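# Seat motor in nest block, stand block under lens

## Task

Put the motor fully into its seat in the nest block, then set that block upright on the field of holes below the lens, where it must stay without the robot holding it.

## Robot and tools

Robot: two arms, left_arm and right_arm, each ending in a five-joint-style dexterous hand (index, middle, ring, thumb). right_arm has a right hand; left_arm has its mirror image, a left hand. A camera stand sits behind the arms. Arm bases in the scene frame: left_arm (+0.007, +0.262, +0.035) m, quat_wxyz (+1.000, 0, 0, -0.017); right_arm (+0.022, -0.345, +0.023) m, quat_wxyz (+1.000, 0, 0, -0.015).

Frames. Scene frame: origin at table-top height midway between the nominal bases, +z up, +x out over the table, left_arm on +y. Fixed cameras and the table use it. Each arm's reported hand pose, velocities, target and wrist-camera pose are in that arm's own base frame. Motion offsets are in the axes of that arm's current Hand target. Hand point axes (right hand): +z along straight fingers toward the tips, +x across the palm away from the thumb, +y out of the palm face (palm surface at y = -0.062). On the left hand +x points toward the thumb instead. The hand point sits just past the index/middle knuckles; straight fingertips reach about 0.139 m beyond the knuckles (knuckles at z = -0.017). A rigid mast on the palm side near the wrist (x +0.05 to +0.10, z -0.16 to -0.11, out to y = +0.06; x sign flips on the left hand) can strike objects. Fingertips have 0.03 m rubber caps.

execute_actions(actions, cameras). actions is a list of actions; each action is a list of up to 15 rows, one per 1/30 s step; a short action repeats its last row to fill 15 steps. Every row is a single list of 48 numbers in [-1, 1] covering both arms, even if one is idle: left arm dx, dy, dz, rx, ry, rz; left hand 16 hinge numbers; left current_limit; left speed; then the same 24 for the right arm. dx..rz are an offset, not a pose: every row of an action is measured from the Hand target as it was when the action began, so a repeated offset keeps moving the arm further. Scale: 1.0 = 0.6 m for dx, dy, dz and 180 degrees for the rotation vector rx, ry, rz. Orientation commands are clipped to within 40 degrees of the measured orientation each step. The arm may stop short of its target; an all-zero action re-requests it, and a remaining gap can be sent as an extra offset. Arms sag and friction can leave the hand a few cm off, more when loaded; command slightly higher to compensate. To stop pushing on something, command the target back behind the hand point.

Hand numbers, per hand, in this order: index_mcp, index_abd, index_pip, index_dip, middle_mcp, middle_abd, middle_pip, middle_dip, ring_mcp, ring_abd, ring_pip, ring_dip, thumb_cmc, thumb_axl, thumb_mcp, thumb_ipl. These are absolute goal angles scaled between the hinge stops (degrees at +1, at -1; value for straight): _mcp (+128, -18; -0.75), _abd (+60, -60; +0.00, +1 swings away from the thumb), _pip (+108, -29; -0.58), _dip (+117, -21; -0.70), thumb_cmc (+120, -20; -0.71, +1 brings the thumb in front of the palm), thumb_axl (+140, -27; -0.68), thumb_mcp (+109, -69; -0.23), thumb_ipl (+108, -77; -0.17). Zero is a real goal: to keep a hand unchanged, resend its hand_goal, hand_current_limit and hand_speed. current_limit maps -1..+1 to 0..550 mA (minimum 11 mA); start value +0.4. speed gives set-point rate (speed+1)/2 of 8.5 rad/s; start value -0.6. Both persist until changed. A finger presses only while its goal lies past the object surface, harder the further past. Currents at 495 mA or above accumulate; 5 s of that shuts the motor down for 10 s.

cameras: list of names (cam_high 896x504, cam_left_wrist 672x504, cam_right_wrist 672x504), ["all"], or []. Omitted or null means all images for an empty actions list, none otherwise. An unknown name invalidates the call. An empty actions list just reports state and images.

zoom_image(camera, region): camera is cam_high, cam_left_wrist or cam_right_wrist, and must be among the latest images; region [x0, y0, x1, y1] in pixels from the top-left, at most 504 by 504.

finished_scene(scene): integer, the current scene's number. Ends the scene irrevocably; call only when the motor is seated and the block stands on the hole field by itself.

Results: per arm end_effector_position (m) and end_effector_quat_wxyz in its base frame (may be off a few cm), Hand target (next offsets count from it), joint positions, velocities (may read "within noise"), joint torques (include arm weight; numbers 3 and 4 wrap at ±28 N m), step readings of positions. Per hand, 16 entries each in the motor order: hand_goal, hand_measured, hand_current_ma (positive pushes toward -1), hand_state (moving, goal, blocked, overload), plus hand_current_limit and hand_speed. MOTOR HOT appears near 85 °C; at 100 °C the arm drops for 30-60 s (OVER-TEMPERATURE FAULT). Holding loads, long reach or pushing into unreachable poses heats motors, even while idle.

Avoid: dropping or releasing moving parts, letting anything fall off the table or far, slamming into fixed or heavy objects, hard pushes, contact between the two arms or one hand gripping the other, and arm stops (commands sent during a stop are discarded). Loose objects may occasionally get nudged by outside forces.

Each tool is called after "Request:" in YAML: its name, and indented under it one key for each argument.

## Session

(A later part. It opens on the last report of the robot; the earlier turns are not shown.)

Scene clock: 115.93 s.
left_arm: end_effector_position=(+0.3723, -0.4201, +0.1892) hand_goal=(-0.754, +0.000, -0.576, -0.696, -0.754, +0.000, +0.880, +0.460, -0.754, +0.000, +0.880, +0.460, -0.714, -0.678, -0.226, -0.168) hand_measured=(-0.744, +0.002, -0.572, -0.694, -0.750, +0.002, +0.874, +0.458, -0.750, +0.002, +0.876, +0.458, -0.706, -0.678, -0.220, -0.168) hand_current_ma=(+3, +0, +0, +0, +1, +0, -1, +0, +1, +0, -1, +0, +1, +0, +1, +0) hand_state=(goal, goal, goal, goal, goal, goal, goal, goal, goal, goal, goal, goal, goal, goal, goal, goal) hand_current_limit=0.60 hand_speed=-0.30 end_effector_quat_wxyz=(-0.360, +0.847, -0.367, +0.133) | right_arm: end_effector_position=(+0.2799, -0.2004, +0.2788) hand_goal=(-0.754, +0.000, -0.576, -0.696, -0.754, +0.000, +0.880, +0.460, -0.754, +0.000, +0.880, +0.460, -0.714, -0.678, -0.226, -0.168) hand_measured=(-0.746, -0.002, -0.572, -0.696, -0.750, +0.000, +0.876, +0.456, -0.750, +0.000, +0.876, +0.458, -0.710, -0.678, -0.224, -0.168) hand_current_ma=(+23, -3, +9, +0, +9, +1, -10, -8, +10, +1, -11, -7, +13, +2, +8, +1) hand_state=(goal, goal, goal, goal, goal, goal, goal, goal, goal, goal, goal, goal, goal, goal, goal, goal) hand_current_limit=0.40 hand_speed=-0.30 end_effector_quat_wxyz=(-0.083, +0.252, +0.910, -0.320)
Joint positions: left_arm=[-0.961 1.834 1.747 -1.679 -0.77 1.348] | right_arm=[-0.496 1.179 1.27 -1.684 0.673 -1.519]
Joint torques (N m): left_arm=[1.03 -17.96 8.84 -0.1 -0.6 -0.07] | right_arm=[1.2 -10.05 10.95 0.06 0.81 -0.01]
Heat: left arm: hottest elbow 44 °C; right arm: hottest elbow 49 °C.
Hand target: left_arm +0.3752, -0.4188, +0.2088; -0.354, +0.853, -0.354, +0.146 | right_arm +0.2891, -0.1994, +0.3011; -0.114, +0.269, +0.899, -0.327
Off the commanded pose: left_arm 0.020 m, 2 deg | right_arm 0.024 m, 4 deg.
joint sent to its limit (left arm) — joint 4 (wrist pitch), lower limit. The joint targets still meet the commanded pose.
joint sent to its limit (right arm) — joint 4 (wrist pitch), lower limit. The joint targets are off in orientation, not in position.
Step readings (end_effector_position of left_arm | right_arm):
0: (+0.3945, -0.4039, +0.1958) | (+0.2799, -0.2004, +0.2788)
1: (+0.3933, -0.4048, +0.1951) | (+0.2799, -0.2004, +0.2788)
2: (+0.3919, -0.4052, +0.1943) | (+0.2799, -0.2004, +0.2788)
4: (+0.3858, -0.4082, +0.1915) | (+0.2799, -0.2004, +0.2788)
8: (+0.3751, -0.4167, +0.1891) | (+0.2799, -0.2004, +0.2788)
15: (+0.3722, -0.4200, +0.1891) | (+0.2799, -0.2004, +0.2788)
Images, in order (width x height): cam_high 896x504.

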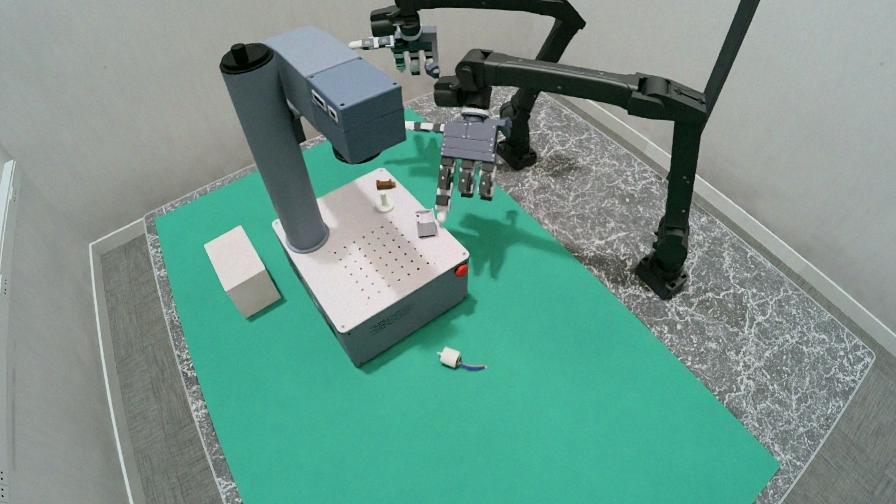

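Request:
execute_actions:
  actions:
    - [[0.0412,-0.012,-0.0703,0,0,0,-0.754,0,-0.576,-0.696,-0.754,0,0.88,0.46,-0.754,0,0.88,0.46,-0.714,-0.678,-0.226,-0.168,0.6,-0.3,0,0,0,0,0,0,-0.754,0,-0.576,-0.696,-0.754,0,0.88,0.46,-0.754,0,0.88,0.46,-0.714,-0.678,-0.226,-0.168,0.4,-0.3]]
    - [[0.059,-0.0322,0.0512,0,0,0,-0.754,0,-0.576,-0.696,-0.754,0,0.88,0.46,-0.754,0,0.88,0.46,-0.714,-0.678,-0.226,-0.168,0.6,-0.3,0,0,0,0,0,0,-0.754,0,-0.576,-0.696,-0.754,0,0.88,0.46,-0.754,0,0.88,0.46,-0.714,-0.678,-0.226,-0.168,0.4,-0.3]]
  cameras: ["cam_high"]

Request:
zoom_image:
  camera: "cam_high"
  region: [390, 190, 450, 250]

Scene clock: 124.63 s.
left_arm: end_effector_position=(+0.4211, -0.4410, +0.2220) hand_goal=(-0.754, +0.000, -0.576, -0.696, -0.754, +0.000, +0.880, +0.460, -0.754, +0.000, +0.880, +0.460, -0.714, -0.678, -0.226, -0.168) hand_measured=(-0.748, +0.002, -0.576, -0.696, -0.750, +0.002, +0.874, +0.458, -0.750, +0.002, +0.876, +0.458, -0.706, -0.678, -0.220, -0.168) hand_current_ma=(+1, +0, +0, +0, +1, +0, -1, +0, +1, +0, -1, +0, +2, +0, +1, +0) hand_state=(goal, goal, goal, goal, goal, goal, goal, goal, goal, goal, goal, goal, goal, goal, goal, goal) hand_current_limit=0.60 hand_speed=-0.30 end_effector_quat_wxyz=(-0.344, +0.851, -0.363, +0.158) | right_arm: end_effector_position=(+0.2799, -0.2004, +0.2788) hand_goal=(-0.754, +0.000, -0.576, -0.696, -0.754, +0.000, +0.880, +0.460, -0.754, +0.000, +0.880, +0.460, -0.714, -0.678, -0.226, -0.168) hand_measured=(-0.746, -0.002, -0.572, -0.696, -0.750, +0.000, +0.876, +0.456, -0.750, +0.000, +0.876, +0.458, -0.710, -0.678, -0.224, -0.168) hand_current_ma=(+23, -3, +9, +0, +9, +1, -10, -8, +10, +1, -11, -7, +13, +2, +8, +1) hand_state=(goal, goal, goal, goal, goal, goal, goal, goal, goal, goal, goal, goal, goal, goal, goal, goal) hand_current_limit=0.40 hand_speed=-0.30 end_effector_quat_wxyz=(-0.083, +0.252, +0.910, -0.320)
Joint positions: left_arm=[-0.911 1.905 1.938 -1.68 -0.773 1.435] | right_arm=[-0.496 1.179 1.27 -1.684 0.673 -1.519]
Joint torques (N m): left_arm=[0.26 -16.21 12.03 0.12 -0.58 0.11] | right_arm=[1.2 -9.99 10.93 0.06 0.81 -0.01]
Heat: left arm: hottest elbow 44 °C; right arm: hottest elbow 50 °C.
Hand target: left_arm +0.4253, -0.4537, +0.2356; -0.354, +0.853, -0.354, +0.146 | right_arm +0.2891, -0.1994, +0.3011; -0.114, +0.269, +0.899, -0.327
Off the commanded pose: left_arm 0.019 m, 2 deg | right_arm 0.024 m, 4 deg.
joint sent to its limit (left arm) — joint 4 (wrist pitch), lower limit. The joint targets are off in orientation, not in position.
joint sent to its limit (right arm) — joint 4 (wrist pitch), lower limit. The joint targets are off in orientation, not in position.
Step readings (end_effector_position of left_arm | right_arm):
0: (+0.3723, -0.4201, +0.1892) | (+0.2799, -0.2004, +0.2788)
1: (+0.3718, -0.4217, +0.1905) | (+0.2799, -0.2004, +0.2788)
2: (+0.3715, -0.4242, +0.1932) | (+0.2799, -0.2004, +0.2788)
4: (+0.3721, -0.4312, +0.2015) | (+0.2799, -0.2004, +0.2788)
8: (+0.3729, -0.4429, +0.2157) | (+0.2799, -0.2004, +0.2788)
15: (+0.3708, -0.4451, +0.2168) | (+0.2799, -0.2004, +0.2788)
16: (+0.3731, -0.4451, +0.2172) | (+0.2799, -0.2004, +0.2788)
17: (+0.3791, -0.4487, +0.2200) | (+0.2799, -0.2004, +0.2788)
19: (+0.3963, -0.4525, +0.2247) | (+0.2799, -0.2004, +0.2788)
23: (+0.4197, -0.4436, +0.2241) | (+0.2799, -0.2004, +0.2788)
30: (+0.4226, -0.4399, +0.2221) | (+0.2799, -0.2004, +0.2788)
Images, in order (width x height): cam_high 896x504.

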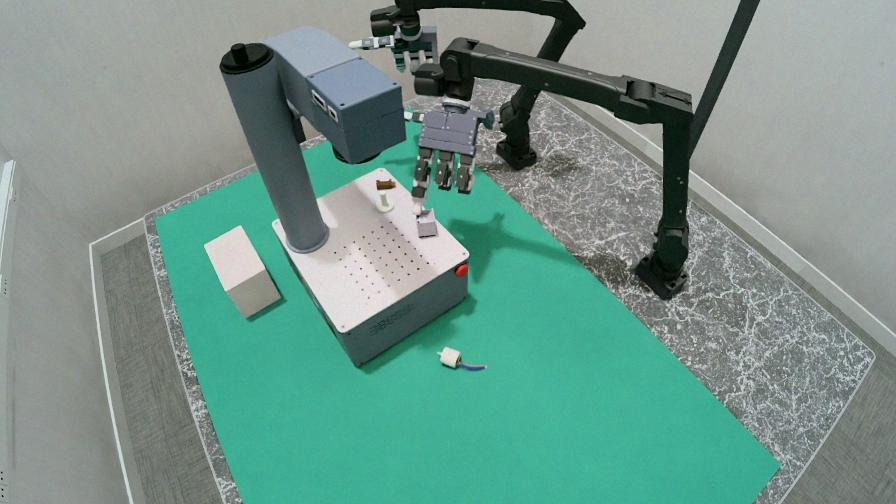

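Scaled by 8.400 from the camera's 896x504 image, which has a finer 1280x720 frame.

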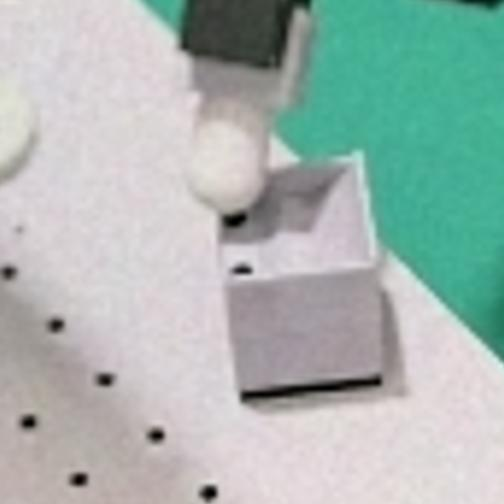

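Request:
execute_actions:
  actions:
    - [[0,0.0354,0.0354,0,0,0,-0.754,0,-0.576,-0.696,-0.754,0,0.88,0.46,-0.754,0,0.88,0.46,-0.714,-0.678,-0.226,-0.168,0.6,-0.3,0,0,0,0,0,0,-0.754,0,-0.576,-0.696,-0.754,0,0.88,0.46,-0.754,0,0.88,0.46,-0.714,-0.678,-0.226,-0.168,0.4,-0.3]]
  cameras: ["cam_high"]

Request:
zoom_image:
  camera: "cam_high"
  region: [390, 190, 450, 250]

Scene clock: 126.60 s.
left_arm: end_effector_position=(+0.4243, -0.4442, +0.2093) hand_goal=(-0.754, +0.000, -0.576, -0.696, -0.754, +0.000, +0.880, +0.460, -0.754, +0.000, +0.880, +0.460, -0.714, -0.678, -0.226, -0.168) hand_measured=(-0.780, +0.008, -0.592, -0.704, -0.750, +0.002, +0.874, +0.458, -0.750, +0.002, +0.876, +0.458, -0.706, -0.678, -0.220, -0.168) hand_current_ma=(-15, +1, -6, -2, +1, +0, -1, +0, +1, +0, -1, +0, +2, +0, +1, +0) hand_state=(blocked, goal, goal, goal, goal, goal, goal, goal, goal, goal, goal, goal, goal, goal, goal, goal) hand_current_limit=0.60 hand_speed=-0.30 end_effector_quat_wxyz=(-0.350, +0.852, -0.357, +0.156) | right_arm: end_effector_position=(+0.2799, -0.2004, +0.2788) hand_goal=(-0.754, +0.000, -0.576, -0.696, -0.754, +0.000, +0.880, +0.460, -0.754, +0.000, +0.880, +0.460, -0.714, -0.678, -0.226, -0.168) hand_measured=(-0.746, -0.002, -0.572, -0.696, -0.750, +0.000, +0.876, +0.456, -0.750, +0.000, +0.876, +0.458, -0.710, -0.678, -0.224, -0.168) hand_current_ma=(+23, -3, +9, +0, +9, +1, -10, -8, +10, +1, -11, -7, +13, +2, +8, +1) hand_state=(goal, goal, goal, goal, goal, goal, goal, goal, goal, goal, goal, goal, goal, goal, goal, goal) hand_current_limit=0.40 hand_speed=-0.30 end_effector_quat_wxyz=(-0.083, +0.252, +0.910, -0.320)
Joint positions: left_arm=[-0.914 1.928 1.938 -1.68 -0.783 1.408] | right_arm=[-0.496 1.179 1.27 -1.684 0.673 -1.519]
Joint torques (N m): left_arm=[0.32 -15.62 10.1 0.13 -0.32 0] | right_arm=[1.2 -9.93 10.95 0.08 0.82 -0.01]
Heat: left arm: hottest elbow 44 °C; right arm: hottest elbow 50 °C.
Hand target: left_arm +0.4253, -0.4537, +0.2054; -0.354, +0.853, -0.354, +0.146 | right_arm +0.2891, -0.1994, +0.3011; -0.114, +0.269, +0.899, -0.327
Off the commanded pose: left_arm 0.010 m, 1 deg | right_arm 0.024 m, 4 deg.
joint sent to its limit (left arm) — joint 4 (wrist pitch), lower limit. The joint targets still meet the commanded pose.
joint sent to its limit (right arm) — joint 4 (wrist pitch), lower limit. The joint targets are off in orientation, not in position.
Step readings (end_effector_position of left_arm | right_arm):
0: (+0.4210, -0.4410, +0.2220) | (+0.2799, -0.2004, +0.2788)
1: (+0.4211, -0.4414, +0.2212) | (+0.2799, -0.2004, +0.2788)
2: (+0.4214, -0.4419, +0.2202) | (+0.2799, -0.2004, +0.2788)
4: (+0.4222, -0.4428, +0.2165) | (+0.2799, -0.2004, +0.2788)
8: (+0.4243, -0.4436, +0.2094) | (+0.2799, -0.2004, +0.2788)
15: (+0.4242, -0.4442, +0.2093) | (+0.2799, -0.2004, +0.2788)
Images, in order (width x height): cam_high 896x504.

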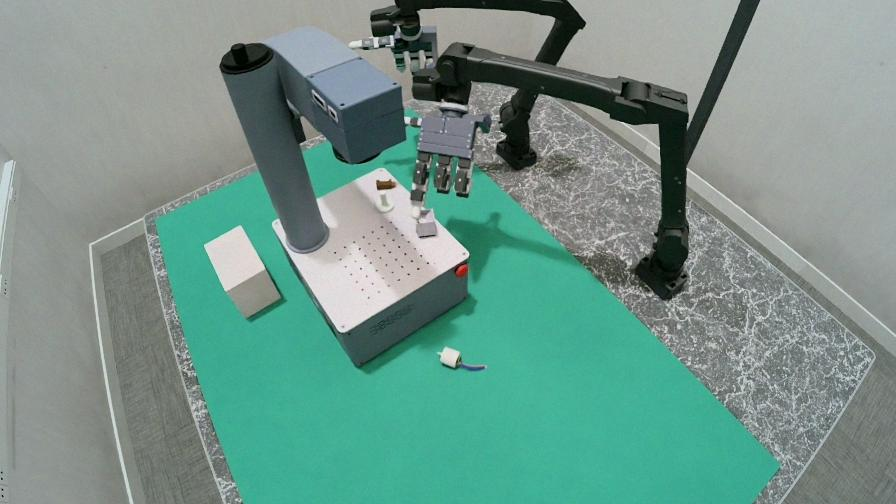

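Scaled by 8.400 from the camera's 896x504 image, which has a finer 1280x720 frame.

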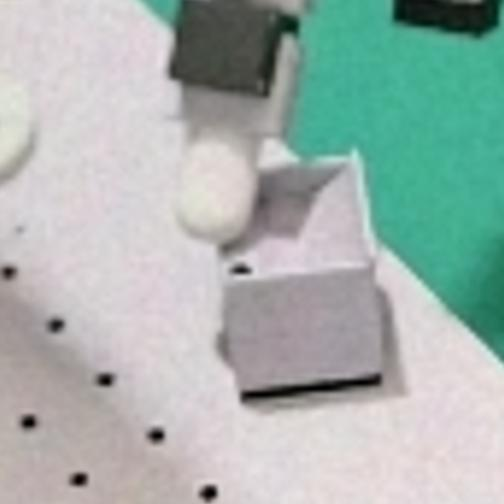

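Request:
execute_actions:
  actions:
    - [[-0.0222,-0.0285,0.0215,0,0,0,-0.754,0,-0.576,-0.696,-0.754,0,0.88,0.46,-0.754,0,0.88,0.46,-0.714,-0.678,-0.226,-0.168,0.6,-0.3,0,0,0,0,0,0,-0.754,0,-0.576,-0.696,-0.754,0,0.88,0.46,-0.754,0,0.88,0.46,-0.714,-0.678,-0.226,-0.168,0.4,-0.3]]
  cameras: ["cam_high"]

Request:
zoom_image:
  camera: "cam_high"
  region: [390, 190, 450, 250]

Scene clock: 130.83 s.
left_arm: end_effector_position=(+0.4307, -0.4347, +0.2063) hand_goal=(-0.754, +0.000, -0.576, -0.696, -0.754, +0.000, +0.880, +0.460, -0.754, +0.000, +0.880, +0.460, -0.714, -0.678, -0.226, -0.168) hand_measured=(-0.780, -0.018, -0.592, -0.704, -0.750, +0.002, +0.874, +0.458, -0.750, +0.002, +0.876, +0.458, -0.706, -0.678, -0.220, -0.168) hand_current_ma=(-16, -6, -6, -2, +1, +0, -1, +0, +1, +0, -1, +0, +2, +0, +1, +0) hand_state=(blocked, goal, goal, goal, goal, goal, goal, goal, goal, goal, goal, goal, goal, goal, goal, goal) hand_current_limit=0.60 hand_speed=-0.30 end_effector_quat_wxyz=(-0.356, +0.853, -0.352, +0.151) | right_arm: end_effector_position=(+0.2799, -0.2004, +0.2788) hand_goal=(-0.754, +0.000, -0.576, -0.696, -0.754, +0.000, +0.880, +0.460, -0.754, +0.000, +0.880, +0.460, -0.714, -0.678, -0.226, -0.168) hand_measured=(-0.746, -0.002, -0.572, -0.696, -0.750, +0.000, +0.876, +0.456, -0.750, +0.000, +0.876, +0.458, -0.710, -0.678, -0.224, -0.168) hand_current_ma=(+23, -3, +9, +0, +9, +1, -10, -8, +10, +1, -11, -7, +13, +2, +8, +1) hand_state=(goal, goal, goal, goal, goal, goal, goal, goal, goal, goal, goal, goal, goal, goal, goal, goal) hand_current_limit=0.40 hand_speed=-0.30 end_effector_quat_wxyz=(-0.083, +0.252, +0.910, -0.320)
Joint positions: left_arm=[-0.898 1.928 1.929 -1.68 -0.788 1.41] | right_arm=[-0.496 1.179 1.27 -1.684 0.673 -1.519]
Joint torques (N m): left_arm=[1.38 -18.08 7.82 0.17 -0.31 0.18] | right_arm=[1.2 -9.93 10.95 0.09 0.82 -0.01]
Heat: left arm: hottest elbow 44 °C; right arm: hottest elbow 50 °C.
Hand target: left_arm +0.4310, -0.4292, +0.2084; -0.354, +0.853, -0.354, +0.146 | right_arm +0.2891, -0.1994, +0.3011; -0.114, +0.269, +0.899, -0.327
Off the commanded pose: left_arm 0.006 m, 1 deg | right_arm 0.024 m, 4 deg.
joint sent to its limit (right arm) — joint 4 (wrist pitch), lower limit. The joint targets are off in orientation, not in position.
Step readings (end_effector_position of left_arm | right_arm):
0: (+0.4243, -0.4442, +0.2093) | (+0.2799, -0.2004, +0.2788)
1: (+0.4250, -0.4430, +0.2087) | (+0.2799, -0.2004, +0.2788)
2: (+0.4255, -0.4417, +0.2081) | (+0.2799, -0.2004, +0.2788)
4: (+0.4265, -0.4399, +0.2074) | (+0.2799, -0.2004, +0.2788)
8: (+0.4291, -0.4367, +0.2067) | (+0.2799, -0.2004, +0.2788)
15: (+0.4307, -0.4347, +0.2063) | (+0.2799, -0.2004, +0.2788)
Images, in order (width x height): cam_high 896x504.

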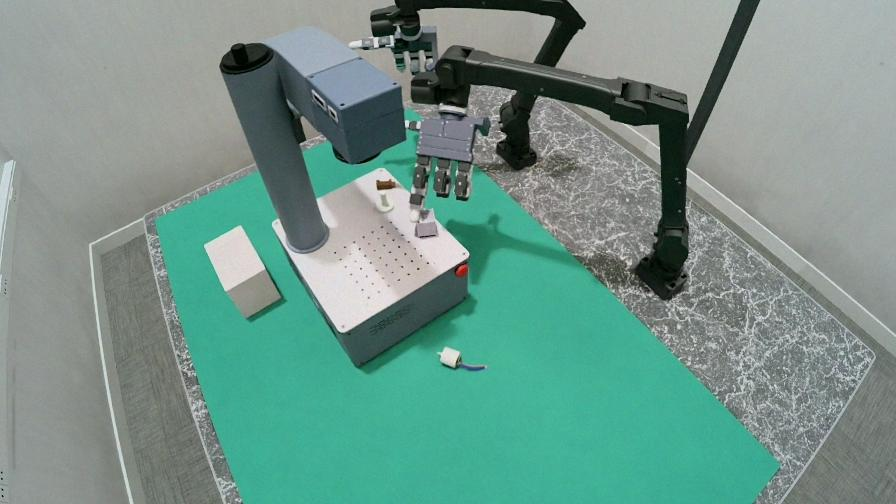

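Scaled by 8.400 from the camera's 896x504 image, which has a finer 1280x720 frame.

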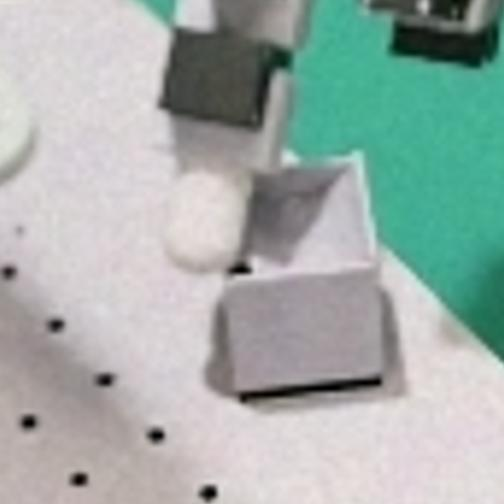

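Request:
execute_actions:
  actions:
    - [[-0.0066,0.009,-0.009,0,0,0,-0.754,0,-0.576,-0.696,-0.754,0,0.88,0.46,-0.754,0,0.88,0.46,-0.714,-0.678,-0.226,-0.168,0.6,-0.3,0,0,0,0,0,0,-0.754,0,-0.576,-0.696,-0.754,0,0.88,0.46,-0.754,0,0.88,0.46,-0.714,-0.678,-0.226,-0.168,0.4,-0.3]]
    - [[-0.0106,-0.0167,0.0167,0,0,0,-0.754,0,-0.576,-0.696,-0.754,0,0.88,0.46,-0.754,0,0.88,0.46,-0.714,-0.678,-0.226,-0.168,0.6,-0.3,0,0,0,0,0,0,-0.754,0,-0.576,-0.696,-0.754,0,0.88,0.46,-0.754,0,0.88,0.46,-0.714,-0.678,-0.226,-0.168,0.4,-0.3]]
  cameras: ["cam_high"]

Request:
zoom_image:
  camera: "cam_high"
  region: [390, 190, 450, 250]

Scene clock: 135.97 s.
left_arm: end_effector_position=(+0.4299, -0.4236, +0.2034) hand_goal=(-0.754, +0.000, -0.576, -0.696, -0.754, +0.000, +0.880, +0.460, -0.754, +0.000, +0.880, +0.460, -0.714, -0.678, -0.226, -0.168) hand_measured=(-0.796, -0.044, -0.602, -0.708, -0.750, +0.002, +0.874, +0.458, -0.750, +0.002, +0.876, +0.458, -0.706, -0.678, -0.220, -0.168) hand_current_ma=(-37, -29, -14, -4, +1, +0, -1, +0, +1, +0, -1, +0, +2, +0, +1, +0) hand_state=(blocked, blocked, blocked, goal, goal, goal, goal, goal, goal, goal, goal, goal, goal, goal, goal, goal) hand_current_limit=0.60 hand_speed=-0.30 end_effector_quat_wxyz=(-0.359, +0.852, -0.351, +0.150) | right_arm: end_effector_position=(+0.2799, -0.2004, +0.2788) hand_goal=(-0.754, +0.000, -0.576, -0.696, -0.754, +0.000, +0.880, +0.460, -0.754, +0.000, +0.880, +0.460, -0.714, -0.678, -0.226, -0.168) hand_measured=(-0.746, -0.002, -0.572, -0.696, -0.750, +0.000, +0.876, +0.456, -0.750, +0.000, +0.876, +0.458, -0.710, -0.678, -0.224, -0.168) hand_current_ma=(+23, -3, +9, +0, +9, +1, -10, -8, +10, +1, -11, -7, +13, +2, +8, +1) hand_state=(goal, goal, goal, goal, goal, goal, goal, goal, goal, goal, goal, goal, goal, goal, goal, goal) hand_current_limit=0.40 hand_speed=-0.30 end_effector_quat_wxyz=(-0.083, +0.252, +0.910, -0.320)
Joint positions: left_arm=[-0.889 1.902 1.882 -1.653 -0.794 1.422] | right_arm=[-0.496 1.179 1.27 -1.684 0.673 -1.519]
Joint torques (N m): left_arm=[1.26 -18.32 7.65 0.17 -0.14 0.19] | right_arm=[1.26 -9.99 10.96 0.06 0.81 0]
Heat: left arm: hottest elbow 43 °C; right arm: hottest elbow 51 °C.
Hand target: left_arm +0.4282, -0.4174, +0.2086; -0.354, +0.853, -0.354, +0.146 | right_arm +0.2891, -0.1994, +0.3011; -0.114, +0.269, +0.899, -0.327
Off the commanded pose: left_arm 0.008 m, 1 deg | right_arm 0.024 m, 4 deg.
joint sent to its limit (right arm) — joint 4 (wrist pitch), lower limit. The joint targets are off in orientation, not in position.
Step readings (end_effector_position of left_arm | right_arm):
0: (+0.4307, -0.4347, +0.2063) | (+0.2799, -0.2004, +0.2788)
1: (+0.4304, -0.4346, +0.2058) | (+0.2799, -0.2004, +0.2788)
2: (+0.4300, -0.4338, +0.2054) | (+0.2799, -0.2004, +0.2788)
4: (+0.4292, -0.4332, +0.2044) | (+0.2799, -0.2004, +0.2788)
8: (+0.4284, -0.4335, +0.2037) | (+0.2799, -0.2004, +0.2788)
15: (+0.4284, -0.4335, +0.2037) | (+0.2799, -0.2004, +0.2788)
16: (+0.4288, -0.4329, +0.2033) | (+0.2799, -0.2004, +0.2788)
17: (+0.4287, -0.4319, +0.2026) | (+0.2799, -0.2004, +0.2788)
19: (+0.4281, -0.4290, +0.2020) | (+0.2799, -0.2004, +0.2788)
23: (+0.4293, -0.4246, +0.2034) | (+0.2799, -0.2004, +0.2788)
30: (+0.4300, -0.4237, +0.2034) | (+0.2799, -0.2004, +0.2788)
Images, in order (width x height): cam_high 896x504.

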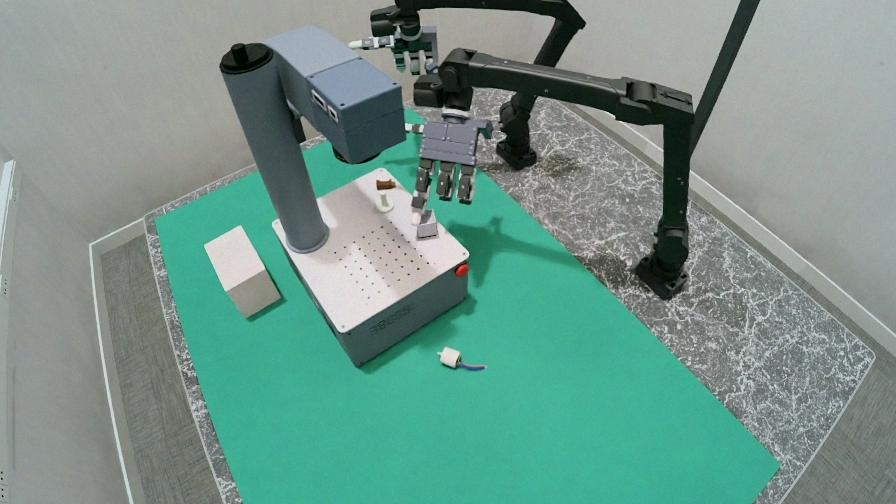

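Scaled by 8.400 from the camera's 896x504 image, which has a finer 1280x720 frame.

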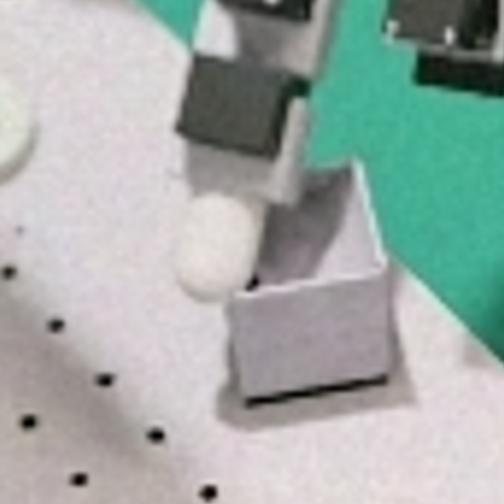

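Request:
execute_actions:
  actions: []

Request:
zoom_image:
  camera: "cam_high"
  region: [390, 190, 450, 250]

Scene clock: 143.63 s.
left_arm: end_effector_position=(+0.4299, -0.4236, +0.2034) hand_goal=(-0.754, +0.000, -0.576, -0.696, -0.754, +0.000, +0.880, +0.460, -0.754, +0.000, +0.880, +0.460, -0.714, -0.678, -0.226, -0.168) hand_measured=(-0.796, -0.044, -0.602, -0.708, -0.750, +0.002, +0.874, +0.458, -0.750, +0.002, +0.876, +0.458, -0.706, -0.678, -0.220, -0.168) hand_current_ma=(-37, -29, -14, -4, +1, +0, -1, +0, +1, +0, -1, +0, +2, +0, +1, +0) hand_state=(blocked, blocked, blocked, goal, goal, goal, goal, goal, goal, goal, goal, goal, goal, goal, goal, goal) hand_current_limit=0.60 hand_speed=-0.30 end_effector_quat_wxyz=(-0.359, +0.852, -0.351, +0.150) | right_arm: end_effector_position=(+0.2799, -0.2004, +0.2788) hand_goal=(-0.754, +0.000, -0.576, -0.696, -0.754, +0.000, +0.880, +0.460, -0.754, +0.000, +0.880, +0.460, -0.714, -0.678, -0.226, -0.168) hand_measured=(-0.746, -0.002, -0.572, -0.696, -0.750, +0.000, +0.876, +0.456, -0.750, +0.000, +0.876, +0.458, -0.710, -0.678, -0.224, -0.168) hand_current_ma=(+23, -3, +9, +0, +9, +1, -10, -8, +10, +1, -11, -7, +13, +2, +8, +1) hand_state=(goal, goal, goal, goal, goal, goal, goal, goal, goal, goal, goal, goal, goal, goal, goal, goal) hand_current_limit=0.40 hand_speed=-0.30 end_effector_quat_wxyz=(-0.083, +0.252, +0.910, -0.320)
Joint positions: left_arm=[-0.889 1.902 1.882 -1.653 -0.794 1.422] | right_arm=[-0.496 1.179 1.27 -1.684 0.673 -1.519]
Joint velocities: within noise
Joint torques (N m): left_arm=[1.26 -18.2 7.61 0.17 -0.13 0.2] | right_arm=[1.32 -9.93 10.93 0.06 0.81 -0.01]
Heat: left arm: hottest elbow 43 °C; right arm: hottest elbow 51 °C.
Hand target: left_arm +0.4282, -0.4174, +0.2086; -0.354, +0.853, -0.354, +0.146 | right_arm +0.2891, -0.1994, +0.3011; -0.114, +0.269, +0.899, -0.327
Off the commanded pose: left_arm 0.008 m, 1 deg | right_arm 0.024 m, 4 deg.

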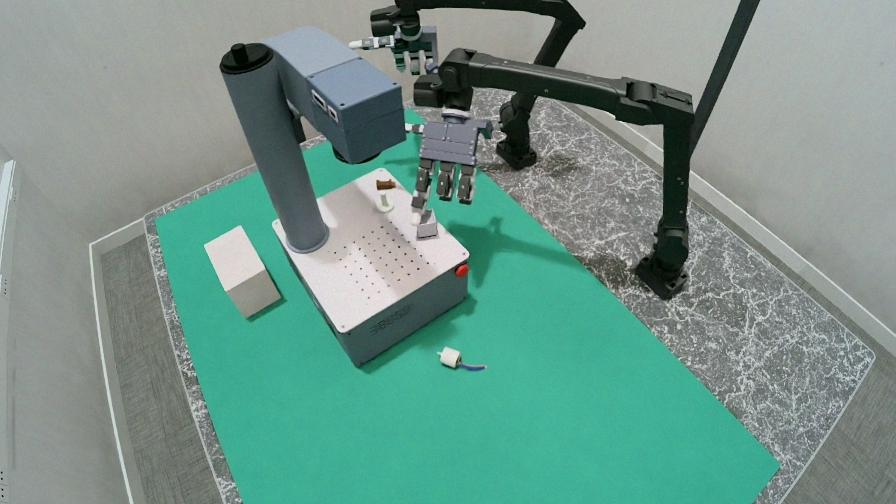

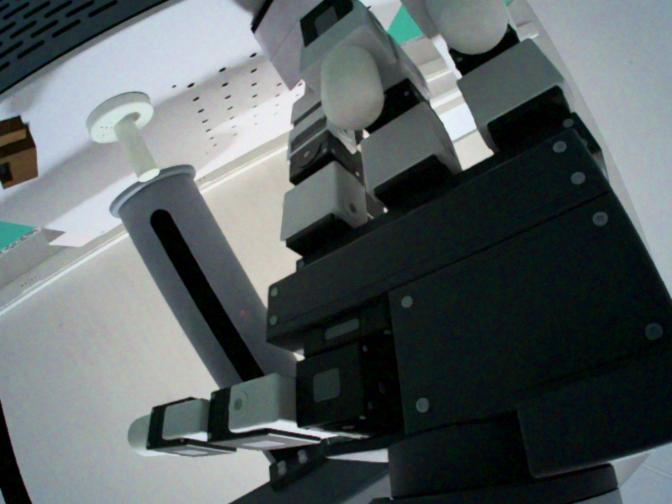

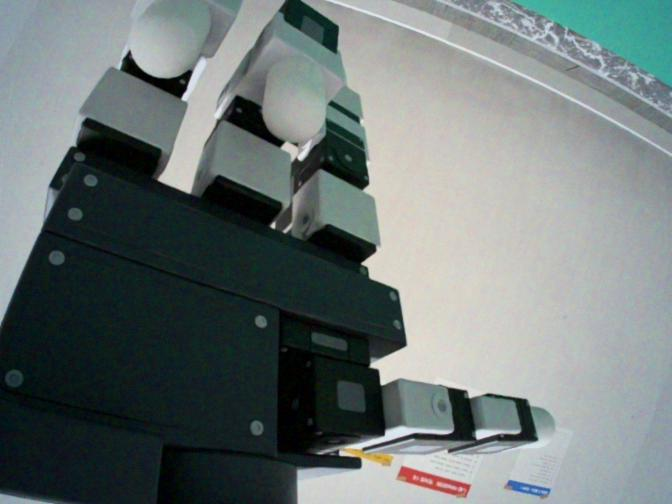

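Scaled by 8.400 from the camera's 896x504 image, which has a finer 1280x720 frame.

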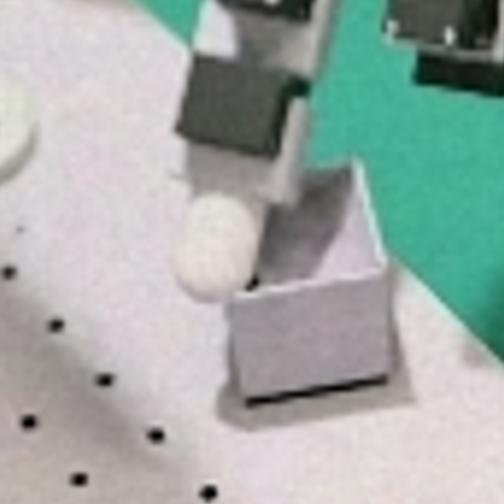

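Request:
execute_actions:
  actions:
    - [[-0.0236,-0.0214,0.012,0,0,0,-0.754,0,-0.576,-0.696,-0.754,0,0.88,0.46,-0.754,0,0.88,0.46,-0.714,-0.678,-0.226,-0.168,0.6,-0.3,0,0,0,0,0,0,-0.754,0,-0.576,-0.696,-0.754,0,0.88,0.46,-0.754,0,0.88,0.46,-0.714,-0.678,-0.226,-0.168,0.4,-0.3]]
  cameras: ["cam_high"]

Request:
zoom_image:
  camera: "cam_high"
  region: [390, 190, 450, 250]

Scene clock: 153.40 s.
left_arm: end_effector_position=(+0.4313, -0.3982, +0.2062) hand_goal=(-0.754, +0.000, -0.576, -0.696, -0.754, +0.000, +0.880, +0.460, -0.754, +0.000, +0.880, +0.460, -0.714, -0.678, -0.226, -0.168) hand_measured=(-0.788, -0.026, -0.598, -0.706, -0.750, +0.002, +0.874, +0.458, -0.750, +0.002, +0.876, +0.458, -0.706, -0.678, -0.220, -0.168) hand_current_ma=(-24, -10, -9, -2, +1, +0, -1, +0, +1, +0, -1, +0, +2, +0, +1, +0) hand_state=(blocked, blocked, blocked, goal, goal, goal, goal, goal, goal, goal, goal, goal, goal, goal, goal, goal) hand_current_limit=0.60 hand_speed=-0.30 end_effector_quat_wxyz=(-0.360, +0.853, -0.350, +0.144) | right_arm: end_effector_position=(+0.2799, -0.2004, +0.2788) hand_goal=(-0.754, +0.000, -0.576, -0.696, -0.754, +0.000, +0.880, +0.460, -0.754, +0.000, +0.880, +0.460, -0.714, -0.678, -0.226, -0.168) hand_measured=(-0.746, -0.002, -0.572, -0.696, -0.750, +0.000, +0.876, +0.456, -0.750, +0.000, +0.876, +0.458, -0.710, -0.678, -0.224, -0.168) hand_current_ma=(+23, -3, +9, +0, +9, +1, -10, -8, +10, +1, -11, -7, +13, +2, +8, +1) hand_state=(goal, goal, goal, goal, goal, goal, goal, goal, goal, goal, goal, goal, goal, goal, goal, goal) hand_current_limit=0.40 hand_speed=-0.30 end_effector_quat_wxyz=(-0.083, +0.252, +0.910, -0.320)
Joint positions: left_arm=[-0.858 1.851 1.816 -1.624 -0.793 1.454] | right_arm=[-0.496 1.179 1.27 -1.684 0.673 -1.519]
Joint torques (N m): left_arm=[0.91 -17.49 8.01 0.39 -0.23 0.2] | right_arm=[1.2 -9.93 10.96 0.08 0.81 -0.01]
Heat: left arm: hottest elbow 42 °C; right arm: hottest elbow 52 °C.
Hand target: left_arm +0.4282, -0.3973, +0.2125; -0.354, +0.853, -0.354, +0.146 | right_arm +0.2891, -0.1994, +0.3011; -0.114, +0.269, +0.899, -0.327
Off the commanded pose: left_arm 0.007 m, 1 deg | right_arm 0.024 m, 4 deg.
joint sent to its limit (right arm) — joint 4 (wrist pitch), lower limit. The joint targets are off in orientation, not in position.
Step readings (end_effector_position of left_arm | right_arm):
0: (+0.4299, -0.4236, +0.2034) | (+0.2799, -0.2004, +0.2788)
1: (+0.4299, -0.4227, +0.2027) | (+0.2799, -0.2004, +0.2788)
2: (+0.4290, -0.4203, +0.2017) | (+0.2799, -0.2004, +0.2788)
4: (+0.4276, -0.4125, +0.2019) | (+0.2799, -0.2004, +0.2788)
8: (+0.4291, -0.4012, +0.2056) | (+0.2799, -0.2004, +0.2788)
15: (+0.4313, -0.3982, +0.2062) | (+0.2799, -0.2004, +0.2788)
Images, in order (width x height): cam_high 896x504.

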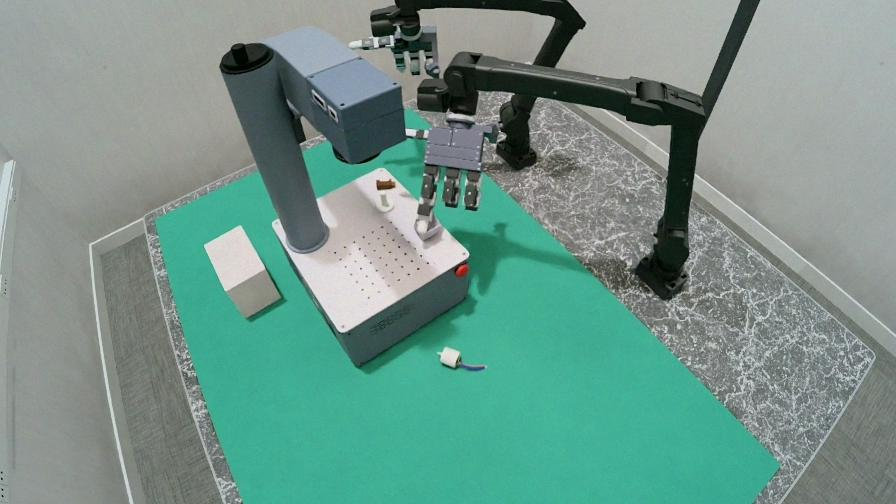

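Scaled by 8.400 from the camera's 896x504 image, which has a finer 1280x720 frame.

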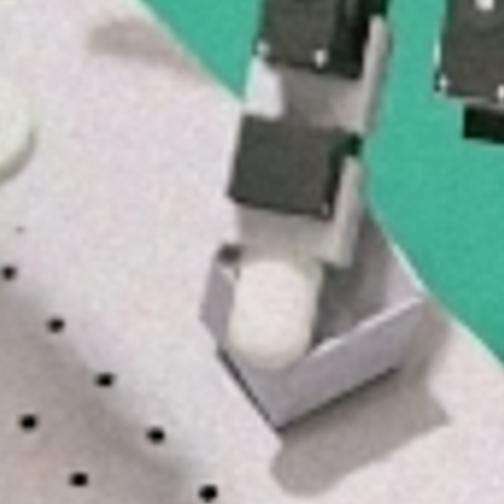

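Request:
execute_actions:
  actions:
    - [[-0.0214,-0.0179,0.0155,0,0,0,-0.754,0,-0.576,-0.696,-0.754,0,0.88,0.46,-0.754,0,0.88,0.46,-0.714,-0.678,-0.226,-0.168,0.6,-0.3,0,0,0,0,0,0,-0.754,0,-0.576,-0.696,-0.754,0,0.88,0.46,-0.754,0,0.88,0.46,-0.714,-0.678,-0.226,-0.168,0.4,-0.3]]
  cameras: ["cam_high"]

Request:
zoom_image:
  camera: "cam_high"
  region: [390, 190, 450, 250]

Scene clock: 159.73 s.
left_arm: end_effector_position=(+0.4302, -0.3763, +0.2049) hand_goal=(-0.754, +0.000, -0.576, -0.696, -0.754, +0.000, +0.880, +0.460, -0.754, +0.000, +0.880, +0.460, -0.714, -0.678, -0.226, -0.168) hand_measured=(-0.778, -0.004, -0.596, -0.706, -0.750, +0.002, +0.874, +0.458, -0.750, +0.002, +0.876, +0.458, -0.706, -0.678, -0.220, -0.168) hand_current_ma=(-13, +0, -8, -2, +1, +0, -1, +0, +1, +0, -1, +0, +2, +0, +1, +0) hand_state=(blocked, goal, goal, goal, goal, goal, goal, goal, goal, goal, goal, goal, goal, goal, goal, goal) hand_current_limit=0.60 hand_speed=-0.30 end_effector_quat_wxyz=(-0.362, +0.852, -0.352, +0.139) | right_arm: end_effector_position=(+0.2799, -0.2004, +0.2788) hand_goal=(-0.754, +0.000, -0.576, -0.696, -0.754, +0.000, +0.880, +0.460, -0.754, +0.000, +0.880, +0.460, -0.714, -0.678, -0.226, -0.168) hand_measured=(-0.746, -0.002, -0.572, -0.696, -0.750, +0.000, +0.876, +0.456, -0.750, +0.000, +0.876, +0.458, -0.710, -0.678, -0.224, -0.168) hand_current_ma=(+23, -3, +9, +0, +9, +1, -10, -8, +10, +1, -11, -7, +13, +2, +8, +1) hand_state=(goal, goal, goal, goal, goal, goal, goal, goal, goal, goal, goal, goal, goal, goal, goal, goal) hand_current_limit=0.40 hand_speed=-0.30 end_effector_quat_wxyz=(-0.083, +0.252, +0.910, -0.320)
Joint positions: left_arm=[-0.833 1.807 1.751 -1.591 -0.793 1.489] | right_arm=[-0.496 1.179 1.27 -1.684 0.673 -1.519]
Joint torques (N m): left_arm=[0.5 -16.91 8.46 0.66 -0.29 0.18] | right_arm=[1.2 -9.99 10.96 0.08 0.81 -0.01]
Heat: left arm: hottest elbow 42 °C; right arm: hottest elbow 52 °C.
Hand target: left_arm +0.4291, -0.3782, +0.2136; -0.354, +0.853, -0.354, +0.146 | right_arm +0.2891, -0.1994, +0.3011; -0.114, +0.269, +0.899, -0.327
Off the commanded pose: left_arm 0.009 m, 1 deg | right_arm 0.024 m, 4 deg.
joint sent to its limit (right arm) — joint 4 (wrist pitch), lower limit. The joint targets are off in orientation, not in position.
Step readings (end_effector_position of left_arm | right_arm):
0: (+0.4312, -0.3982, +0.2062) | (+0.2799, -0.2004, +0.2788)
1: (+0.4314, -0.3971, +0.2052) | (+0.2799, -0.2004, +0.2788)
2: (+0.4310, -0.3952, +0.2042) | (+0.2799, -0.2004, +0.2788)
4: (+0.4291, -0.3892, +0.2045) | (+0.2799, -0.2004, +0.2788)
8: (+0.4287, -0.3808, +0.2064) | (+0.2799, -0.2004, +0.2788)
15: (+0.4303, -0.3763, +0.2049) | (+0.2799, -0.2004, +0.2788)
Images, in order (width x height): cam_high 896x504.

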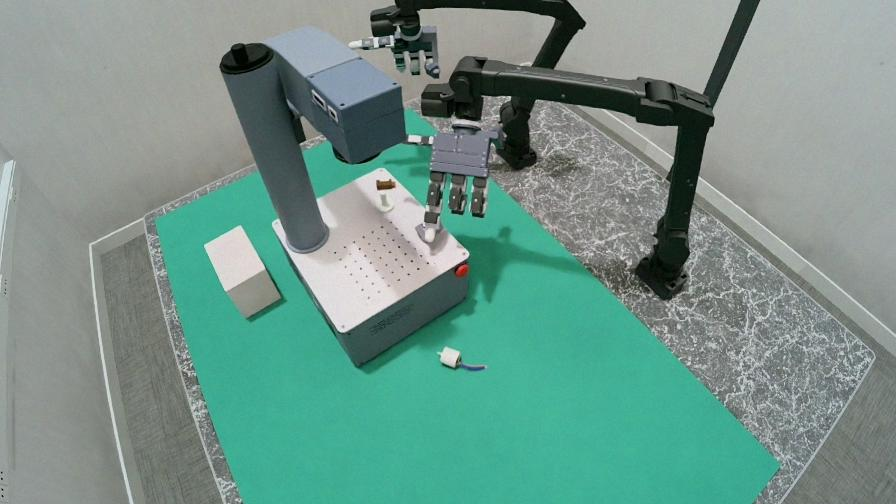

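Scaled by 8.400 from the camera's 896x504 image, which has a finer 1280x720 frame.

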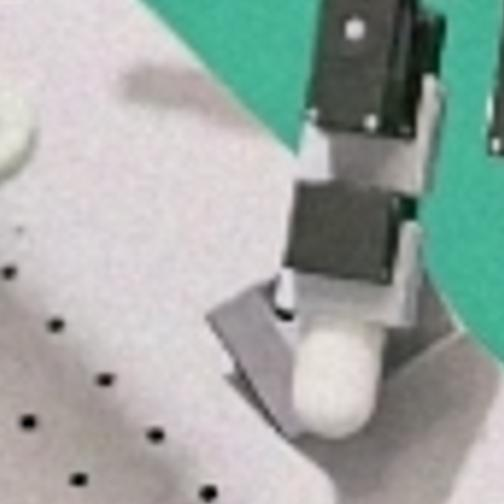

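Request:
execute_actions:
  actions:
    - [[0.0236,0.0167,-0.0167,0,0,0,-0.754,0,-0.576,-0.696,-0.754,0,0.88,0.46,-0.754,0,0.88,0.46,-0.714,-0.678,-0.226,-0.168,0.6,-0.3,0,0,0,0,0,0,-0.754,0,-0.576,-0.696,-0.754,0,0.88,0.46,-0.754,0,0.88,0.46,-0.714,-0.678,-0.226,-0.168,0.4,-0.3]]
  cameras: ["cam_high"]

Request:
zoom_image:
  camera: "cam_high"
  region: [390, 190, 450, 250]

Scene clock: 161.90 s.
left_arm: end_effector_position=(+0.4251, -0.3849, +0.2086) hand_goal=(-0.754, +0.000, -0.576, -0.696, -0.754, +0.000, +0.880, +0.460, -0.754, +0.000, +0.880, +0.460, -0.714, -0.678, -0.226, -0.168) hand_measured=(-0.778, -0.004, -0.596, -0.706, -0.750, +0.002, +0.874, +0.458, -0.750, +0.002, +0.876, +0.458, -0.706, -0.678, -0.220, -0.168) hand_current_ma=(-13, +0, -8, -2, +1, +0, -1, +0, +1, +0, -1, +0, +2, +0, +1, +0) hand_state=(blocked, goal, goal, goal, goal, goal, goal, goal, goal, goal, goal, goal, goal, goal, goal, goal) hand_current_limit=0.60 hand_speed=-0.30 end_effector_quat_wxyz=(-0.361, +0.851, -0.354, +0.142) | right_arm: end_effector_position=(+0.2799, -0.2004, +0.2788) hand_goal=(-0.754, +0.000, -0.576, -0.696, -0.754, +0.000, +0.880, +0.460, -0.754, +0.000, +0.880, +0.460, -0.714, -0.678, -0.226, -0.168) hand_measured=(-0.746, -0.002, -0.572, -0.696, -0.750, +0.000, +0.876, +0.456, -0.750, +0.000, +0.876, +0.458, -0.710, -0.678, -0.224, -0.168) hand_current_ma=(+23, -3, +9, +0, +9, +1, -10, -8, +10, +1, -11, -7, +13, +2, +8, +1) hand_state=(goal, goal, goal, goal, goal, goal, goal, goal, goal, goal, goal, goal, goal, goal, goal, goal) hand_current_limit=0.40 hand_speed=-0.30 end_effector_quat_wxyz=(-0.083, +0.252, +0.910, -0.320)
Joint positions: left_arm=[-0.85 1.813 1.768 -1.609 -0.792 1.475] | right_arm=[-0.496 1.179 1.27 -1.684 0.673 -1.519]
Joint torques (N m): left_arm=[0.26 -14.1 11.85 -0.21 -0.25 0.01] | right_arm=[1.26 -9.93 10.96 0.06 0.82 0]
Heat: left arm: hottest elbow 42 °C; right arm: hottest elbow 52 °C.
Hand target: left_arm +0.4293, -0.3982, +0.2136; -0.354, +0.853, -0.354, +0.146 | right_arm +0.2891, -0.1994, +0.3011; -0.114, +0.269, +0.899, -0.327
Off the commanded pose: left_arm 0.015 m, 1 deg | right_arm 0.024 m, 4 deg.
joint sent to its limit (right arm) — joint 4 (wrist pitch), lower limit. The joint targets are off in orientation, not in position.
Step readings (end_effector_position of left_arm | right_arm):
0: (+0.4302, -0.3763, +0.2049) | (+0.2799, -0.2004, +0.2788)
1: (+0.4299, -0.3765, +0.2053) | (+0.2799, -0.2004, +0.2788)
2: (+0.4295, -0.3768, +0.2057) | (+0.2799, -0.2004, +0.2788)
4: (+0.4283, -0.3792, +0.2067) | (+0.2799, -0.2004, +0.2788)
8: (+0.4261, -0.3835, +0.2083) | (+0.2799, -0.2004, +0.2788)
15: (+0.4250, -0.3849, +0.2086) | (+0.2799, -0.2004, +0.2788)
Images, in order (width x height): cam_high 896x504.

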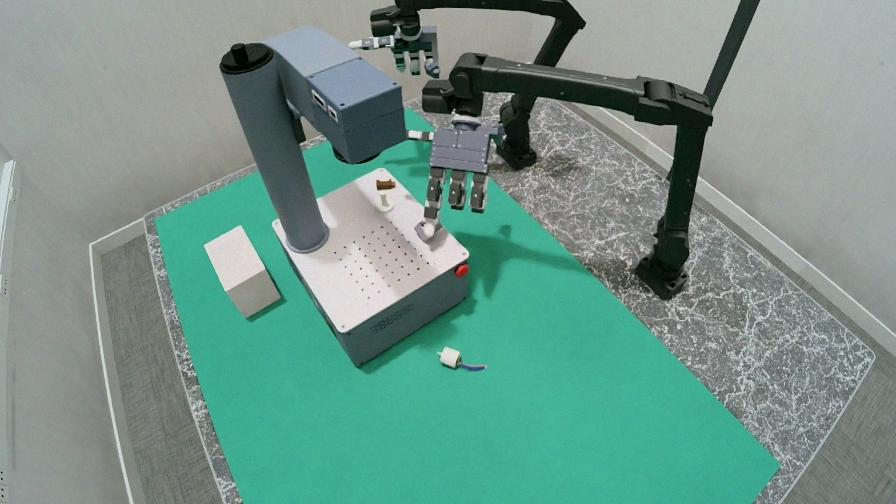

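Scaled by 8.400 from the camera's 896x504 image, which has a finer 1280x720 frame.

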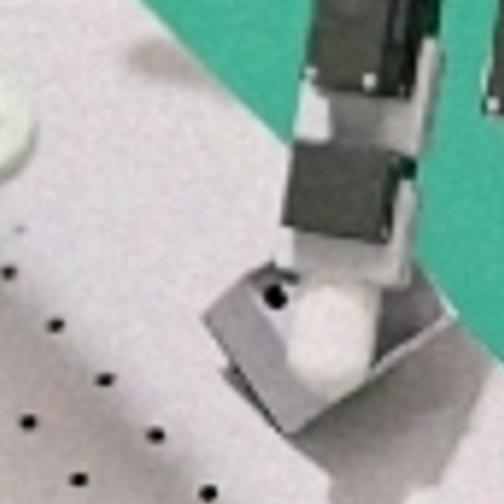

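Request:
execute_actions:
  actions:
    - [[0.0212,0.0085,-0.0215,0,0,0,-0.754,0,-0.576,-0.696,-0.754,0,0.88,0.46,-0.754,0,0.88,0.46,-0.714,-0.678,-0.226,-0.168,0.6,-0.3,0,0,0,0,0,0,-0.754,0,-0.576,-0.696,-0.754,0,0.88,0.46,-0.754,0,0.88,0.46,-0.714,-0.678,-0.226,-0.168,0.4,-0.3]]
  cameras: ["cam_high"]

Request:
zoom_image:
  camera: "cam_high"
  region: [390, 190, 450, 250]

Scene clock: 163.80 s.
left_arm: end_effector_position=(+0.4233, -0.4087, +0.2117) hand_goal=(-0.754, +0.000, -0.576, -0.696, -0.754, +0.000, +0.880, +0.460, -0.754, +0.000, +0.880, +0.460, -0.714, -0.678, -0.226, -0.168) hand_measured=(-0.770, -0.014, -0.588, -0.704, -0.750, +0.002, +0.874, +0.458, -0.750, +0.002, +0.876, +0.458, -0.706, -0.678, -0.220, -0.168) hand_current_ma=(-6, -3, -3, -2, +1, +0, -1, +0, +1, +0, -1, +0, +2, +0, +1, +0) hand_state=(goal, goal, goal, goal, goal, goal, goal, goal, goal, goal, goal, goal, goal, goal, goal, goal) hand_current_limit=0.60 hand_speed=-0.30 end_effector_quat_wxyz=(-0.358, +0.850, -0.358, +0.143) | right_arm: end_effector_position=(+0.2799, -0.2004, +0.2788) hand_goal=(-0.754, +0.000, -0.576, -0.696, -0.754, +0.000, +0.880, +0.460, -0.754, +0.000, +0.880, +0.460, -0.714, -0.678, -0.226, -0.168) hand_measured=(-0.746, -0.002, -0.572, -0.696, -0.750, +0.000, +0.876, +0.456, -0.750, +0.000, +0.876, +0.458, -0.710, -0.678, -0.224, -0.168) hand_current_ma=(+23, -3, +9, +0, +9, +1, -10, -8, +10, +1, -11, -7, +13, +2, +8, +1) hand_state=(goal, goal, goal, goal, goal, goal, goal, goal, goal, goal, goal, goal, goal, goal, goal, goal) hand_current_limit=0.40 hand_speed=-0.30 end_effector_quat_wxyz=(-0.083, +0.252, +0.910, -0.320)
Joint positions: left_arm=[-0.878 1.863 1.848 -1.658 -0.787 1.448] | right_arm=[-0.496 1.179 1.27 -1.684 0.673 -1.519]
Joint torques (N m): left_arm=[0.85 -15.15 11.75 -0.47 -0.4 -0.04] | right_arm=[1.26 -9.93 10.95 0.08 0.81 -0.01]
Heat: left arm: hottest elbow 42 °C; right arm: hottest elbow 52 °C.
Hand target: left_arm +0.4292, -0.4162, +0.2190; -0.354, +0.853, -0.354, +0.146 | right_arm +0.2891, -0.1994, +0.3011; -0.114, +0.269, +0.899, -0.327
Off the commanded pose: left_arm 0.012 m, 1 deg | right_arm 0.024 m, 4 deg.
joint sent to its limit (right arm) — joint 4 (wrist pitch), lower limit. The joint targets are off in orientation, not in position.
Step readings (end_effector_position of left_arm | right_arm):
0: (+0.4251, -0.3849, +0.2086) | (+0.2799, -0.2004, +0.2788)
1: (+0.4246, -0.3858, +0.2094) | (+0.2799, -0.2004, +0.2788)
2: (+0.4248, -0.3872, +0.2107) | (+0.2799, -0.2004, +0.2788)
4: (+0.4268, -0.3953, +0.2135) | (+0.2799, -0.2004, +0.2788)
8: (+0.4260, -0.4058, +0.2123) | (+0.2799, -0.2004, +0.2788)
15: (+0.4233, -0.4087, +0.2117) | (+0.2799, -0.2004, +0.2788)
Images, in order (width x height): cam_high 896x504.

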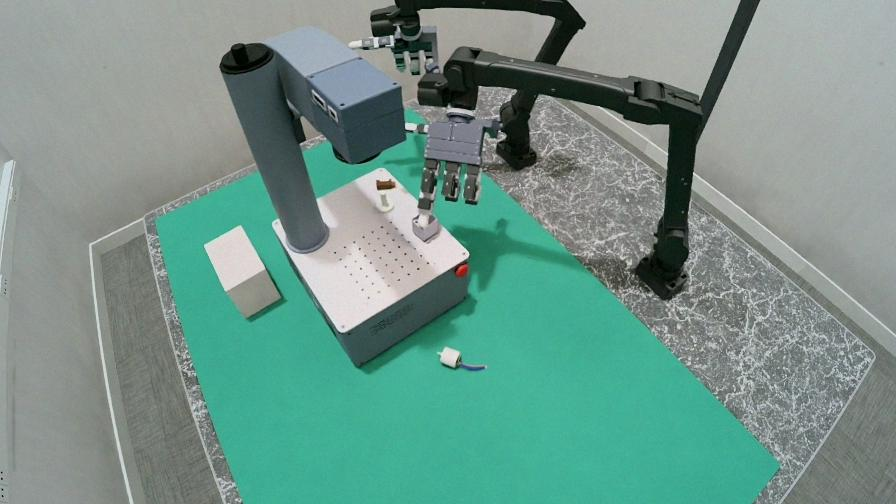

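Scaled by 8.400 from the camera's 896x504 image, which has a finer 1280x720 frame.

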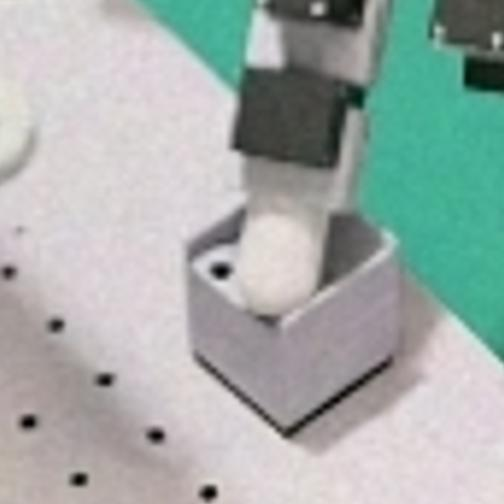

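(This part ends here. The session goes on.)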